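# Fit printed parts on jig pins or press CALL

## Task

This is the final kit of the day. Seat both loose printed parts on their matching pins in the jig, arranged the way the drawing shows. If this kit ought not to be assembled, do something else: with a shut gripper coming down from above, press the blue CALL button fully down and keep it there for about one second, without touching any of the kit's parts, the jig or the drawing. If the kit is assembled, do not touch CALL.

## Robot and tools

Robot: two arms, left_arm and right_arm, each with a parallel gripper. Calibrated bases in the scene frame: left_arm at (-0.047, +0.247, +0.039) m, quat_wxyz (+1.000, 0, 0, +0.009); right_arm at (+0.004, -0.354, +0.044) m, quat_wxyz (+1.000, 0, 0, -0.014).

Frame: every position, orientation and target is in the scene frame. Its origin is at table-top height, halfway between the arms' nominal bases. +z points up, +x points out over the table, and left_arm sits on the +y side (arm names do not match image left/right). Positions are in metres, orientations are quaternions written w first (qw, qx, qy, qz). Reported hand poses can be a few centimetres off, more when the arm reaches far.

Gripper: the fingers extend along the gripper's +z axis and close along its y axis. end_effector_position is the point between the pads, about 1 cm short of the fingertips. Opening runs from -1 (shut) to +1 (fully open, 0.094 m).

Row layout (shared by execute_actions and move): one flat list of 16 numbers covering both arms, even when only one moves: left_arm x, y, z, qw, qx, qy, qz, opening, then right_arm x, y, z, qw, qx, qy, qz, opening. x, y, z and the quaternion are an absolute goal pose for that gripper in the scene frame, not an offset; opening is an absolute command on the -1..+1 scale. Any number you send is a command, so an arm meant to stay still must get its own pose repeated: copy the position and quaternion from the last result before it started resting, plus the opening it should keep. To hold an orientation, keep resending the same quaternion rather than the drifting measured one.

execute_actions: argument actions is a list of actions; each action is a list of up to 15 rows, one row per 1/30 s control step, and a shorter action repeats its final row to fill 15 steps. The controller limits commanded orientation to 40 degrees from the measured one per step and favours position if it cannot satisfy both, so one action may fall short; read the Hand target line and send the remainder next time. If any target lies more than 0.6 m from that gripper's current position along any of the gripper's axes, the action is rejected for both arms. Optional cameras: list of names, ["all"], or []; by default images come only with an empty actions list. An empty actions call also shows everything.

move: target is one 16-number row or a list of up to 15 rows (waypoints, no 0.6 m limit). Each gripper follows a straight line from its Hand target and rotates the short way. speed is the top path speed in m/s, 0.002 to 4.3, default 0.25 (rotation up to twice that in rad/s); one value or one per waypoint. blend, in metres, rounds corners at intermediate waypoints; 0 stops at each. opening_speed (per second on the -1..+1 scale, at least 0.2) makes fingers change gradually; use it on parts that could break or deform. grip_force sets the per-pad force limit in newtons, 10 to 50, one number or one per arm; it persists, starts at full, and lower values close slowly. blocking=false returns early while the move continues; a new move takes over from the current point. A move runs at most 10 s total. Paths ignore obstacles and the other arm, and grippers lag or overshoot more at high speed, especially with the arm nearly straight. Do not route a gripper near its own arm's base; go around it. The result adds a move: line: done (within 10 mm and 2 degrees), off_target, moving, held or fault, plus limits=paced (pose clipped) or limits=held (steps withheld). Neither done nor off_target tells you about contact; friction and weight can leave a gripper a few centimetres off in free air.

wait: seconds from 0 to 10; arms keep their last command, a running move continues and may end it early. stop: brakes a running move; fast moves need more distance. zoom_image: camera (cam_high, cam_over, cam_left_wrist, cam_right_wrist) and region [x0, y0, x1, y1] in pixels from the top-left, at most 504 wide and 504 high, from that camera's newest image. finished_scene: ends the scene for good (scene 1, optional); the result must hold without the robot.

Results: end_effector_position and end_effector_quat_wxyz per arm, Hand target, Tool commands, grip_measured (finger opening on the command scale; reads slightly wide when empty and below the part width under squeeze), Joint positions (last value is the opening in metres), Joint velocities (may be omitted when all within noise), Joint torques (numbers 3 and 4 wrap at ±28 N m), motor temperatures. Joint ranges in rad: waist -2.880..2.880, shoulder 0..3.142, elbow 0..3.019, wrist pitch -1.693..1.571, wrist yaw -1.571..1.571, wrist roll -2.094..2.094. The scene keeps running while replies are written; the robot then holds its last command.

Gripping: commanded openings below the first-touch reading raise squeeze roughly 1 N per 0.001, jumping to the force limit once about 20 N is reached. Release by commanding well above grip_measured.

Cameras: cam_high, cam_over, cam_left_wrist, cam_right_wrist, each 672x504.

Avoid: anything leaving the table or being left off it; dropping parts or letting go while they move; hard hits or heavy pressing, especially on fixed or heavy objects; any contact or squeeze between the two arms, grippers or wrist cameras (the clearance check will not prevent this). Holding loads, stretched arms or pushing at unreachable poses heat motors: MOTOR HOT appears at 85 °C, and at 100 °C that arm faults, drops and stays limp 30 to 60 s or more.

Each tool is called as name(argument=value, ...) on one line, values as JSON.

## Session

execute_actions(actions=[])

Scene clock: 0.00 s.
left_arm: end_effector_position=(+0.4311, +0.3705, +0.3585) grip_measured=+1.000 end_effector_quat_wxyz=(+0.565, -0.144, +0.810, +0.060) | right_arm: end_effector_position=(+0.4656, -0.6170, +0.3778) grip_measured=+1.000 end_effector_quat_wxyz=(+0.671, +0.010, +0.722, -0.167)
Joint positions: left_arm=[0.223 1.042 0.821 -0.142 -0.038 -0.085 0.094] | right_arm=[-0.611 1.196 0.755 0.394 -0.383 -0.247 0.094]
Joint velocities: within noise
Joint torques (N m): no reading
Motor temperatures (°C): left_arm=[28 28 27 29 29 26 28] | right_arm=[28 28 30 27 28 28 29]
Heat: left arm: hottest wrist pitch 29 °C; right arm: hottest elbow 30 °C.
Hand target: left_arm +0.4357, +0.3717, +0.3730; +0.575, -0.143, +0.803, +0.060 | right_arm +0.4690, -0.6195, +0.3999; +0.684, +0.004, +0.709, -0.176
Tool commands: left_gripper/opening=+1.0 right_gripper/opening=+1.0

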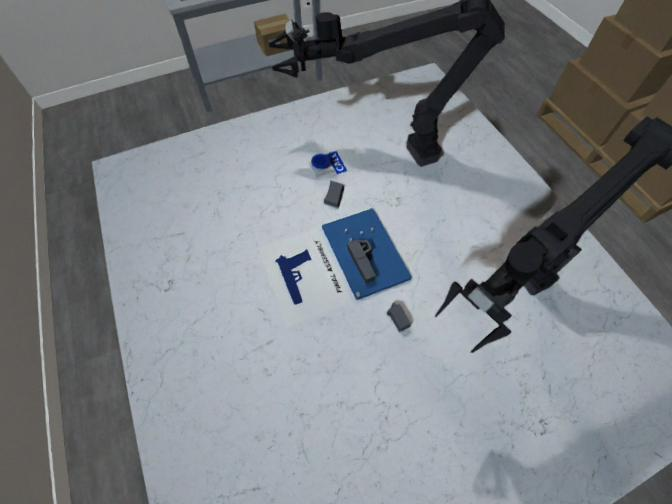

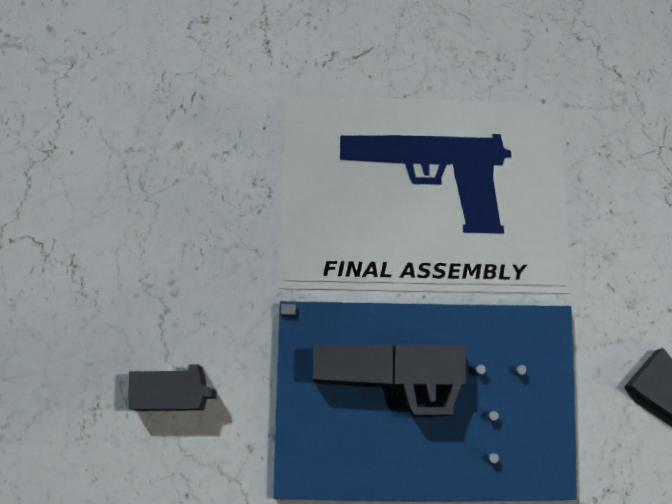

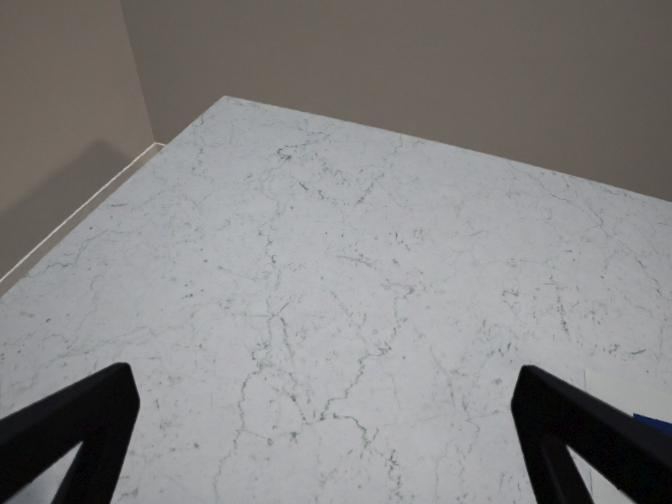

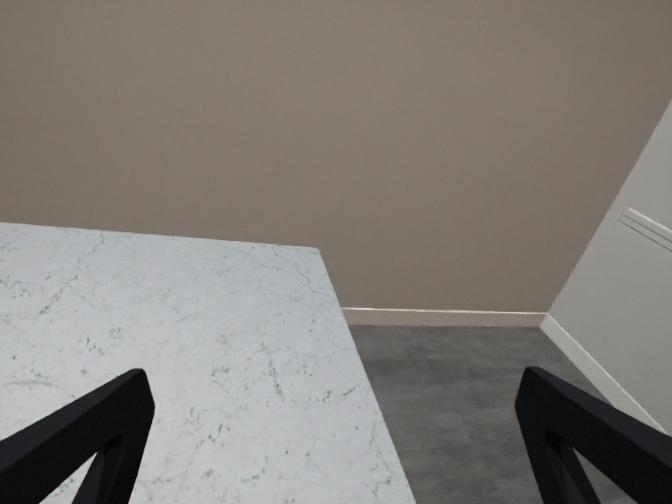

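move(target=[0.4311, 0.3705, 0.3585, 0.565, -0.144, 0.810, 0.060, 1, 0.24, -0.41, 0.30, 0, 0, 1, 0, -1], speed=0.35, blocking=false)

zoom_image(camera="cam_over", region=[270, 90, 590, 490])

zoom_image(camera="cam_high", region=[260, 130, 440, 310])

wait(seconds=3, cameras=["cam_high", "cam_right_wrist"])

Scene clock: 39.37 s.
left_arm: end_effector_position=(+0.4311, +0.3705, +0.3585) grip_measured=+1.000 end_effector_quat_wxyz=(+0.565, -0.144, +0.810, +0.060) | right_arm: end_effector_position=(+0.4397, -0.5984, +0.3674) grip_measured=-0.982 end_effector_quat_wxyz=(+0.614, +0.022, +0.776, -0.146)
Joint positions: left_arm=[0.223 1.042 0.821 -0.142 -0.038 -0.085 0.094] | right_arm=[-0.607 1.078 0.755 0.102 -0.366 -0.285 0.001]
Joint velocities: left_arm=[within noise] | right_arm=[0.034 -0.542 -0.022 -1.077 0.051 -0.168 -0.002]
Joint torques (N m): left_arm=[0.44 -6.77 10.92 2.71 0 0.05] | right_arm=[2.08 -5.48 11.63 1.87 -0.18 -0.32]
Motor temperatures (°C): left_arm=[28 29 36 29 29 26 28] | right_arm=[28 28 38 28 28 28 29]
Heat: left arm: hottest elbow 36 °C; right arm: hottest elbow 38 °C.
Hand target: left_arm +0.4346, +0.3714, +0.3702; +0.573, -0.143, +0.804, +0.060 | right_arm +0.4250, -0.5799, +0.3797; +0.586, +0.003, +0.797, -0.148
Tool commands: left_gripper/opening=+1.0 right_gripper/opening=-1.0
Off the commanded pose: left_arm 0.000 m, 0 deg | right_arm 0.283 m, 78 deg.
move: running

Scaled by 1.260 from the camera's 672x504 image, which has a finer 960x720 frame.
This view is cut from an older image: the scene may have changed since it was taken.

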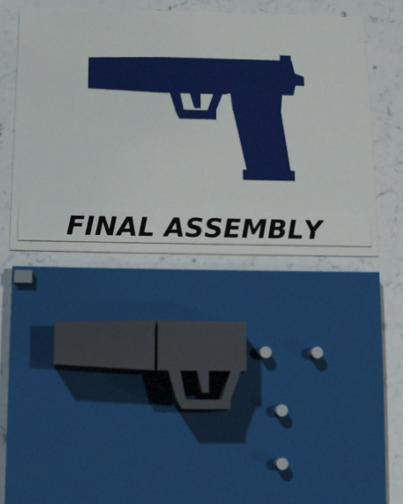

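Scaled by 2.800 from the camera's 672x504 image, which has a finer 960x720 frame.
This view is cut from an older image: the scene may have changed since it was taken.

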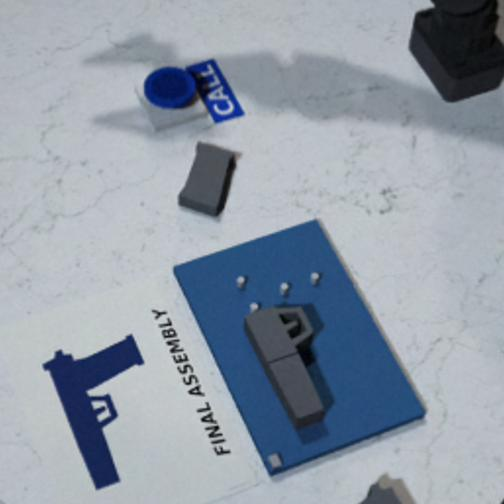

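Scene clock: 41.73 s.
left_arm: end_effector_position=(+0.4311, +0.3705, +0.3585) grip_measured=+1.000 end_effector_quat_wxyz=(+0.565, -0.144, +0.810, +0.060) | right_arm: end_effector_position=(+0.2285, -0.4092, +0.2815) grip_measured=-0.986 end_effector_quat_wxyz=(-0.015, -0.005, +1.000, +0.005)
Joint positions: left_arm=[0.223 1.042 0.821 -0.142 -0.038 -0.085 0.094] | right_arm=[-0.213 0.95 0.968 -1.62 -0.002 -0.252 0.001]
Joint torques (N m): left_arm=[0.09 -7.06 9.47 2.54 -0.04 0.03] | right_arm=[1.55 -0.44 13.23 -0.2 -0.11 0.02]
Heat: left arm: hottest elbow 36 °C; right arm: hottest elbow 39 °C.
Hand target: left_arm +0.4311, +0.3706, +0.3585; +0.565, -0.144, +0.810, +0.060 | right_arm +0.2394, -0.4099, +0.2995; +0.000, +0.000, +1.000, +0.000
Tool commands: left_gripper/opening=+1.0 right_gripper/opening=-1.0
Off the commanded pose: left_arm 0.000 m, 0 deg | right_arm 0.022 m, 2 deg.
earlier move: off_target (right_arm)
wait: 2.37 of 3 s (the move ended)
Images, in order (width x height): cam_high 672x504, cam_right_wrist 672x504.

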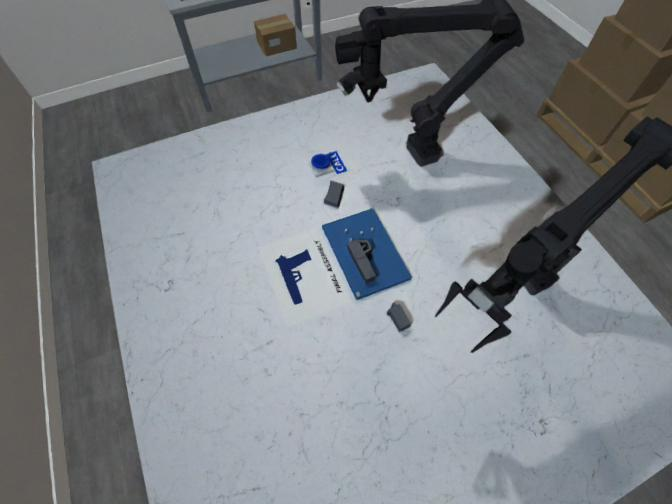

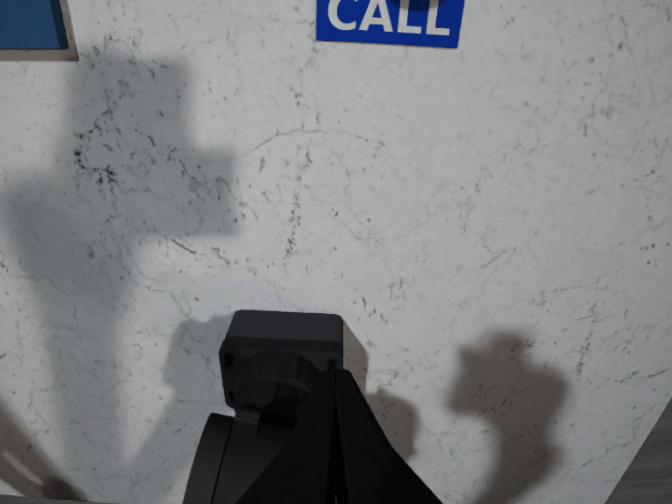

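move(target=[0.4311, 0.3705, 0.3585, 0.565, -0.144, 0.810, 0.060, 1, 0.36, -0.43, 0.29, 0, 0, 1, 0, -1], speed=0.3, cameras=["cam_high", "cam_right_wrist"])

Scene clock: 58.13 s.
left_arm: end_effector_position=(+0.4311, +0.3705, +0.3585) grip_measured=+1.000 end_effector_quat_wxyz=(+0.565, -0.144, +0.810, +0.060) | right_arm: end_effector_position=(+0.3419, -0.4291, +0.2727) grip_measured=-0.986 end_effector_quat_wxyz=(-0.025, -0.004, +1.000, +0.007)
Joint positions: left_arm=[0.223 1.042 0.821 -0.142 -0.038 -0.085 0.094] | right_arm=[-0.19 1.281 1.185 -1.527 -0.002 -0.226 0.001]
Joint torques (N m): left_arm=[0.44 -7 9.42 2.52 -0.04 0.02] | right_arm=[1.49 -5.13 13.03 0.65 -0.11 0.01]
Heat: left arm: hottest elbow 37 °C; right arm: hottest elbow 42 °C.
Hand target: left_arm +0.4311, +0.3706, +0.3585; +0.565, -0.144, +0.810, +0.060 | right_arm +0.3590, -0.4298, +0.2901; +0.000, +0.000, +1.000, +0.000
Off the commanded pose: left_arm 0.000 m, 0 deg | right_arm 0.025 m, 3 deg.
move: off_target (right_arm)
Images, in order (width x height): cam_high 672x504, cam_right_wrist 672x504.

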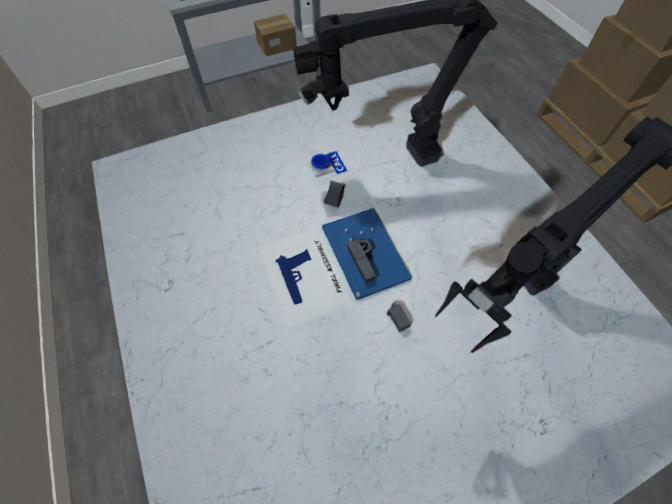

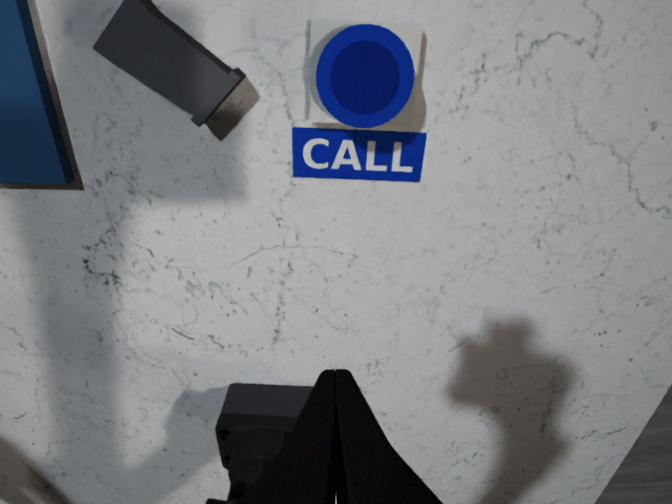

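move(target=[0.4311, 0.3705, 0.3585, 0.565, -0.144, 0.810, 0.060, 1, 0.385, -0.447, 0.18, 0.02, 0, 1, 0, -1], speed=0.25, cameras=["cam_high", "cam_right_wrist"])

zoom_image(camera="cam_high", region=[260, 70, 400, 220])

Scene clock: 97.90 s.
left_arm: end_effector_position=(+0.4311, +0.3705, +0.3585) grip_measured=+1.000 end_effector_quat_wxyz=(+0.565, -0.144, +0.810, +0.060) | right_arm: end_effector_position=(+0.3774, -0.4421, +0.1768) grip_measured=-0.986 end_effector_quat_wxyz=(+0.008, +0.003, +1.000, +0.002)
Joint positions: left_arm=[0.223 1.042 0.821 -0.142 -0.038 -0.085 0.094] | right_arm=[-0.206 1.394 1.034 -1.195 -0.007 -0.228 0.001]
Joint torques (N m): left_arm=[0.21 -6.3 9.47 2.59 -0.01 0.04] | right_arm=[-0.09 -6.36 9.28 1.09 -0.28 -0.32]
Motor temperatures (°C): left_arm=[28 29 37 29 29 26 28] | right_arm=[28 29 43 27 28 28 30]
Heat: left arm: hottest elbow 37 °C; right arm: hottest elbow 43 °C.
Hand target: left_arm +0.4311, +0.3706, +0.3585; +0.565, -0.144, +0.810, +0.060 | right_arm +0.3848, -0.4470, +0.1800; +0.020, +0.000, +1.000, +0.000
Off the commanded pose: left_arm 0.000 m, 0 deg | right_arm 0.010 m, 1 deg.
move: done
Images, in order (width x height): cam_high 672x504, cam_right_wrist 672x504.

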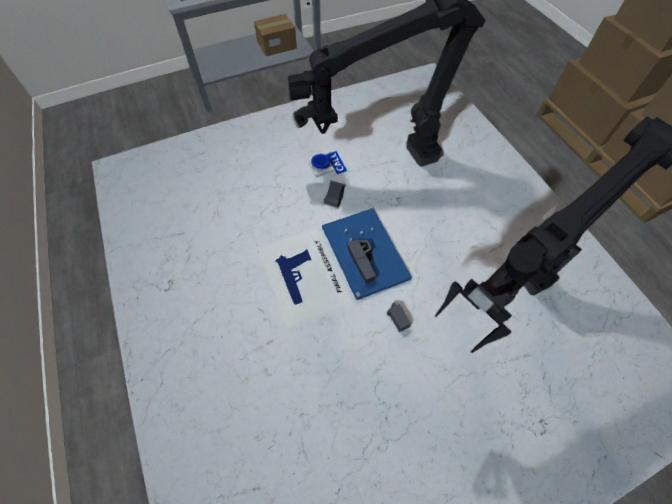

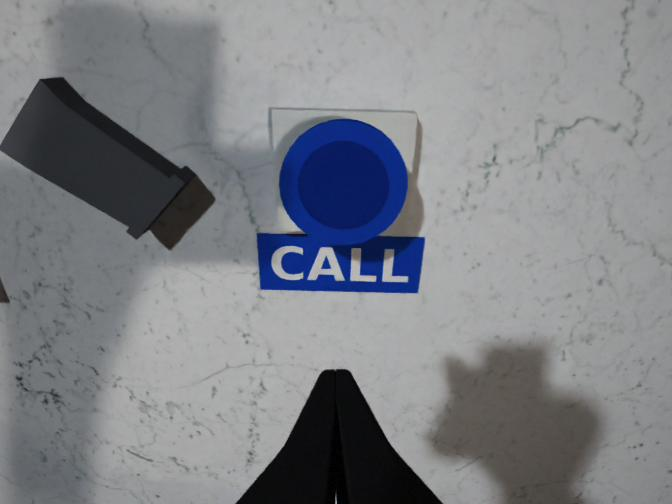

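Scaled by 3.360 from the camera's 672x504 image, which has a finer 960x720 frame.

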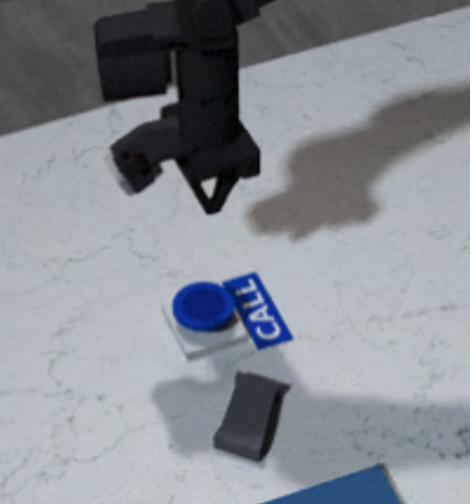

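move(target=[0.4311, 0.3705, 0.3585, 0.565, -0.144, 0.810, 0.060, 1, 0.400, -0.452, 0.105, 0.012, 0, 1, 0, -1], speed=0.15, cameras=["cam_high", "cam_right_wrist"])

zoom_image(camera="cam_high", region=[270, 100, 370, 200])

Scene clock: 153.60 s.
left_arm: end_effector_position=(+0.4311, +0.3705, +0.3585) grip_measured=+1.000 end_effector_quat_wxyz=(+0.565, -0.144, +0.810, +0.060) | right_arm: end_effector_position=(+0.3942, -0.4466, +0.1056) grip_measured=-0.986 end_effector_quat_wxyz=(+0.005, +0.003, +1.000, +0.002)
Joint positions: left_arm=[0.223 1.042 0.821 -0.142 -0.038 -0.085 0.094] | right_arm=[-0.207 1.531 0.973 -1.004 -0.007 -0.229 0.001]
Joint torques (N m): left_arm=[-0.15 -6.95 9.46 2.54 -0.02 0.03] | right_arm=[-0.15 -7.12 8.14 1.1 -0.11 -0.32]
Heat: left arm: hottest elbow 38 °C; right arm: hottest elbow 40 °C.
Hand target: left_arm +0.4311, +0.3706, +0.3585; +0.565, -0.144, +0.810, +0.060 | right_arm +0.4000, -0.4519, +0.1052; +0.012, +0.000, +1.000, +0.000
Off the commanded pose: left_arm 0.000 m, 0 deg | right_arm 0.008 m, 1 deg.
move: done
Images, in order (width x height): cam_high 672x504, cam_right_wrist 672x504.

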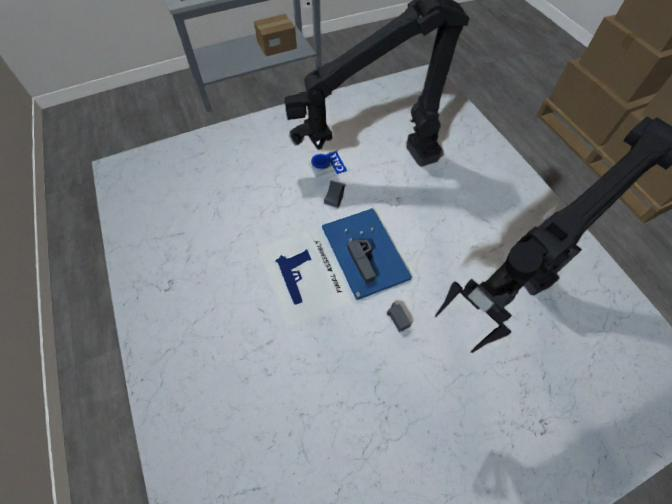

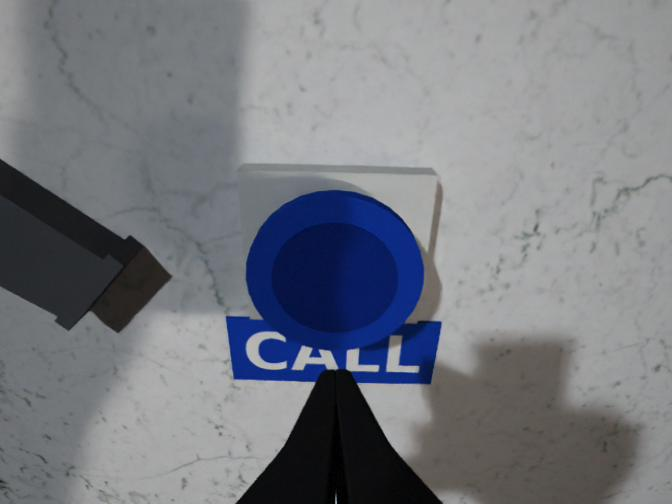

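Scaled by 5.040 from the camera's 672x504 image, which has a finer 960x720 frame.

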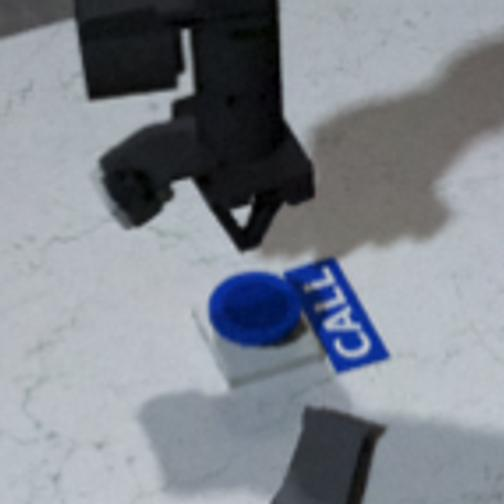

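move(target=[[0.4311, 0.3705, 0.3585, 0.565, -0.144, 0.810, 0.060, 1, 0.399, -0.452, 0.066, 0.012, 0, 1, 0, -1],[0.4311, 0.3705, 0.3585, 0.565, -0.144, 0.810, 0.060, 1, 0.399, -0.452, 0.040, 0.012, 0, 1, 0, -1]], speed=[0.1, 0.025], blend=[0.005, 0], cameras=["cam_high", "cam_right_wrist"])

zoom_image(camera="cam_high", region=[270, 100, 370, 200])

Scene clock: 167.30 s.
left_arm: end_effector_position=(+0.4311, +0.3705, +0.3585) grip_measured=+1.000 end_effector_quat_wxyz=(+0.565, -0.144, +0.810, +0.060) | right_arm: end_effector_position=(+0.3966, -0.4473, +0.0471) grip_measured=-0.986 end_effector_quat_wxyz=(+0.011, +0.003, +1.000, +0.001)
Joint positions: left_arm=[0.223 1.042 0.821 -0.142 -0.038 -0.085 0.094] | right_arm=[-0.207 1.632 0.906 -0.825 -0.007 -0.229 0.001]
Joint torques (N m): left_arm=[0.26 -6.89 9.4 2.59 -0.01 0.01] | right_arm=[-0.09 -6.83 6.65 1.44 -0.12 -0.32]
Heat: left arm: hottest elbow 38 °C; right arm: hottest elbow 39 °C.
Hand target: left_arm +0.4311, +0.3706, +0.3585; +0.565, -0.144, +0.810, +0.060 | right_arm +0.3988, -0.4519, +0.0402; +0.012, +0.000, +1.000, +0.000
Off the commanded pose: left_arm 0.000 m, 0 deg | right_arm 0.009 m, 0 deg.
move: done
Images, in order (width x height): cam_high 672x504, cam_right_wrist 672x504.

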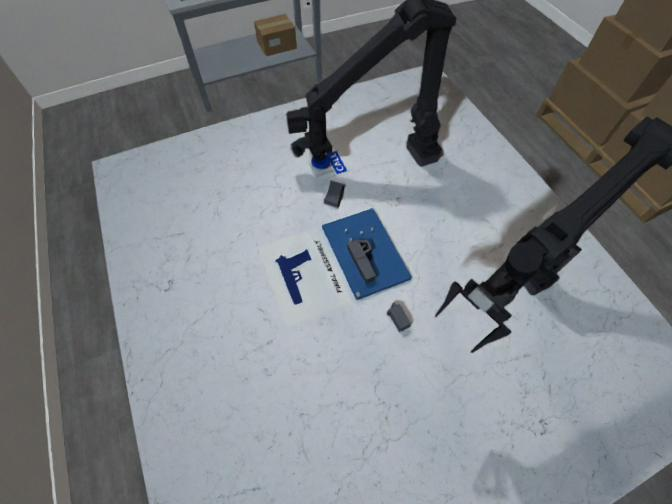

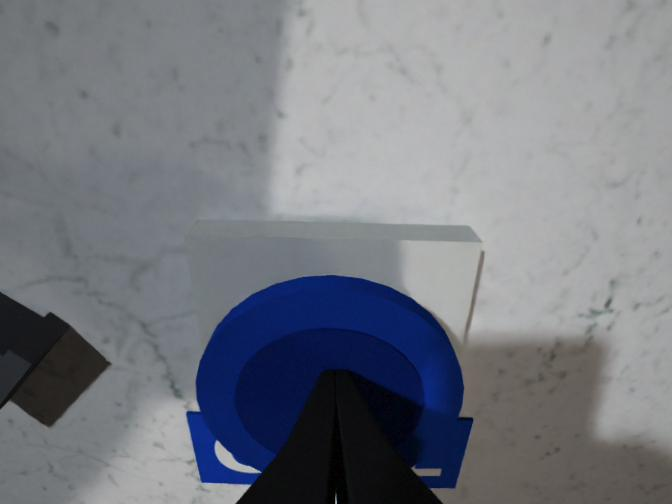

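Scaled by 5.040 from the camera's 672x504 image, which has a finer 960x720 frame.

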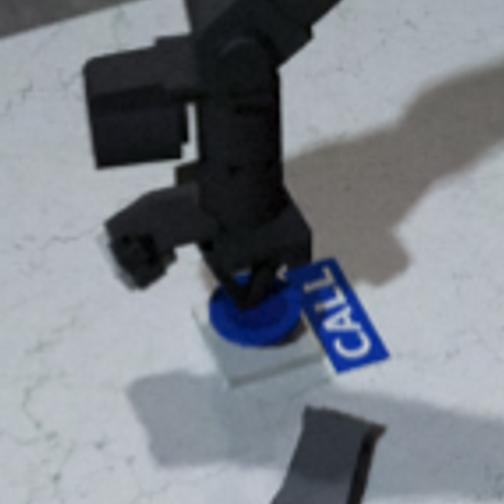

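move(target=[0.4311, 0.3705, 0.3585, 0.565, -0.144, 0.810, 0.060, 1, 0.398, -0.452, 0.022, 0.012, 0, 1, 0, -1], speed=0.025, cameras=["cam_right_wrist"])

Scene clock: 174.30 s.
left_arm: end_effector_position=(+0.4311, +0.3705, +0.3585) grip_measured=+1.000 end_effector_quat_wxyz=(+0.565, -0.144, +0.810, +0.060) | right_arm: end_effector_position=(+0.3980, -0.4477, +0.0421) grip_measured=-0.986 end_effector_quat_wxyz=(+0.018, +0.003, +1.000, -0.001)
Joint positions: left_arm=[0.223 1.042 0.821 -0.142 -0.038 -0.085 0.094] | right_arm=[-0.207 1.636 0.894 -0.793 -0.007 -0.229 0.001]
Joint torques (N m): left_arm=[0.5 -6.48 9.46 2.51 -0.02 0.03] | right_arm=[-0.15 -4.89 5.91 2.22 -0.13 -0.32]
Heat: left arm: hottest elbow 38 °C; right arm: hottest elbow 39 °C.
Hand target: left_arm +0.4311, +0.3706, +0.3585; +0.565, -0.144, +0.810, +0.060 | right_arm +0.3968, -0.4515, +0.0229; +0.012, +0.000, +1.000, +0.000
Off the commanded pose: left_arm 0.000 m, 0 deg | right_arm 0.021 m, 1 deg.
move: off_target (right_arm)
Images, in order (width x height): cam_right_wrist 672x504.

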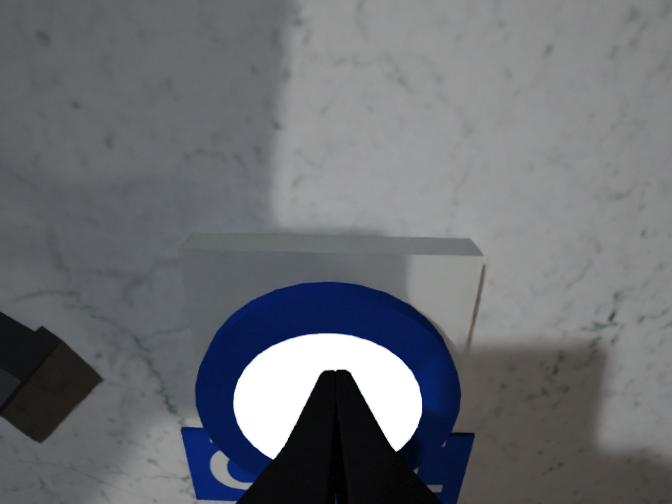

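move(target=[[0.4311, 0.3705, 0.3585, 0.565, -0.144, 0.810, 0.060, 1, 0.399, -0.452, 0.06, 0.012, 0, 1, 0, -1],[0.4311, 0.3705, 0.3585, 0.565, -0.144, 0.810, 0.060, 1, 0.397, -0.452, 0.14, 0.012, 0, 1, 0, -1]], speed=[0.05, 0.15], blend=[0.005, 0], cameras=["cam_right_wrist", "cam_high"])

Scene clock: 182.40 s.
left_arm: end_effector_position=(+0.4311, +0.3705, +0.3585) grip_measured=+1.000 end_effector_quat_wxyz=(+0.565, -0.144, +0.810, +0.060) | right_arm: end_effector_position=(+0.3816, -0.4439, +0.1204) grip_measured=-0.986 end_effector_quat_wxyz=(-0.010, +0.003, +1.000, +0.006)
Joint positions: left_arm=[0.223 1.042 0.821 -0.142 -0.038 -0.085 0.094] | right_arm=[-0.207 1.496 0.979 -1.074 -0.007 -0.229 0.001]
Joint torques (N m): left_arm=[0.38 -7 9.44 2.44 -0.01 0.04] | right_arm=[-0.21 -8.35 11.15 -0.14 -0.1 -0.32]
Heat: left arm: hottest elbow 38 °C; right arm: hottest elbow 39 °C.
Hand target: left_arm +0.4311, +0.3706, +0.3585; +0.565, -0.144, +0.810, +0.060 | right_arm +0.3963, -0.4518, +0.1400; +0.012, +0.000, +1.000, +0.000
Off the commanded pose: left_arm 0.000 m, 0 deg | right_arm 0.026 m, 3 deg.
move: off_target (right_arm)
Images, in order (width x height): cam_high 672x504, cam_right_wrist 672x504.

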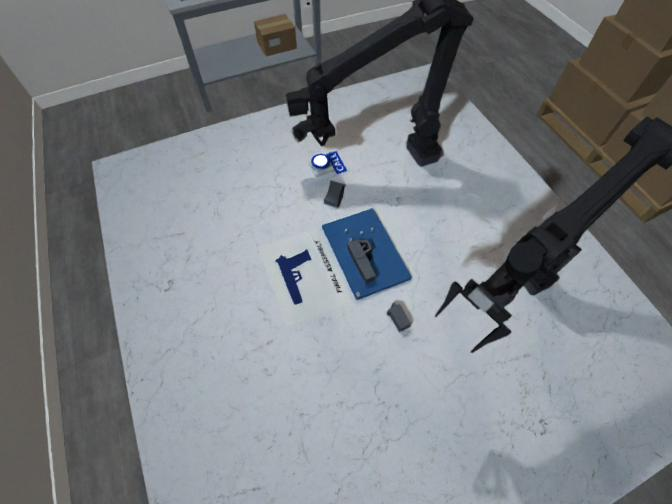

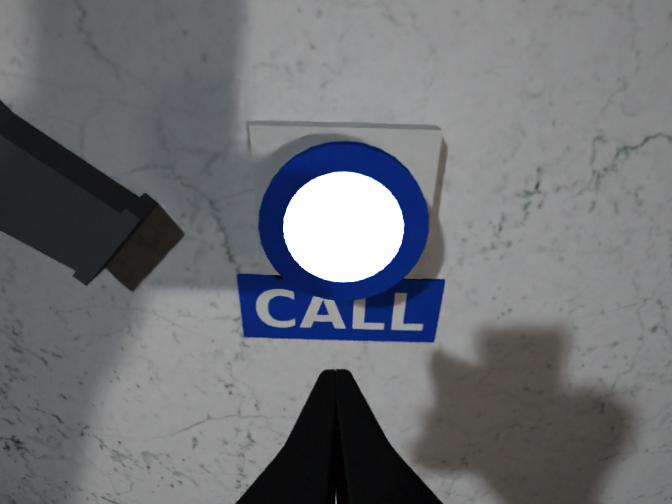

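The button latched lit and the arm is clear of it, so I'm ending the scene.

finished_scene()

The scene is finished: the task was done.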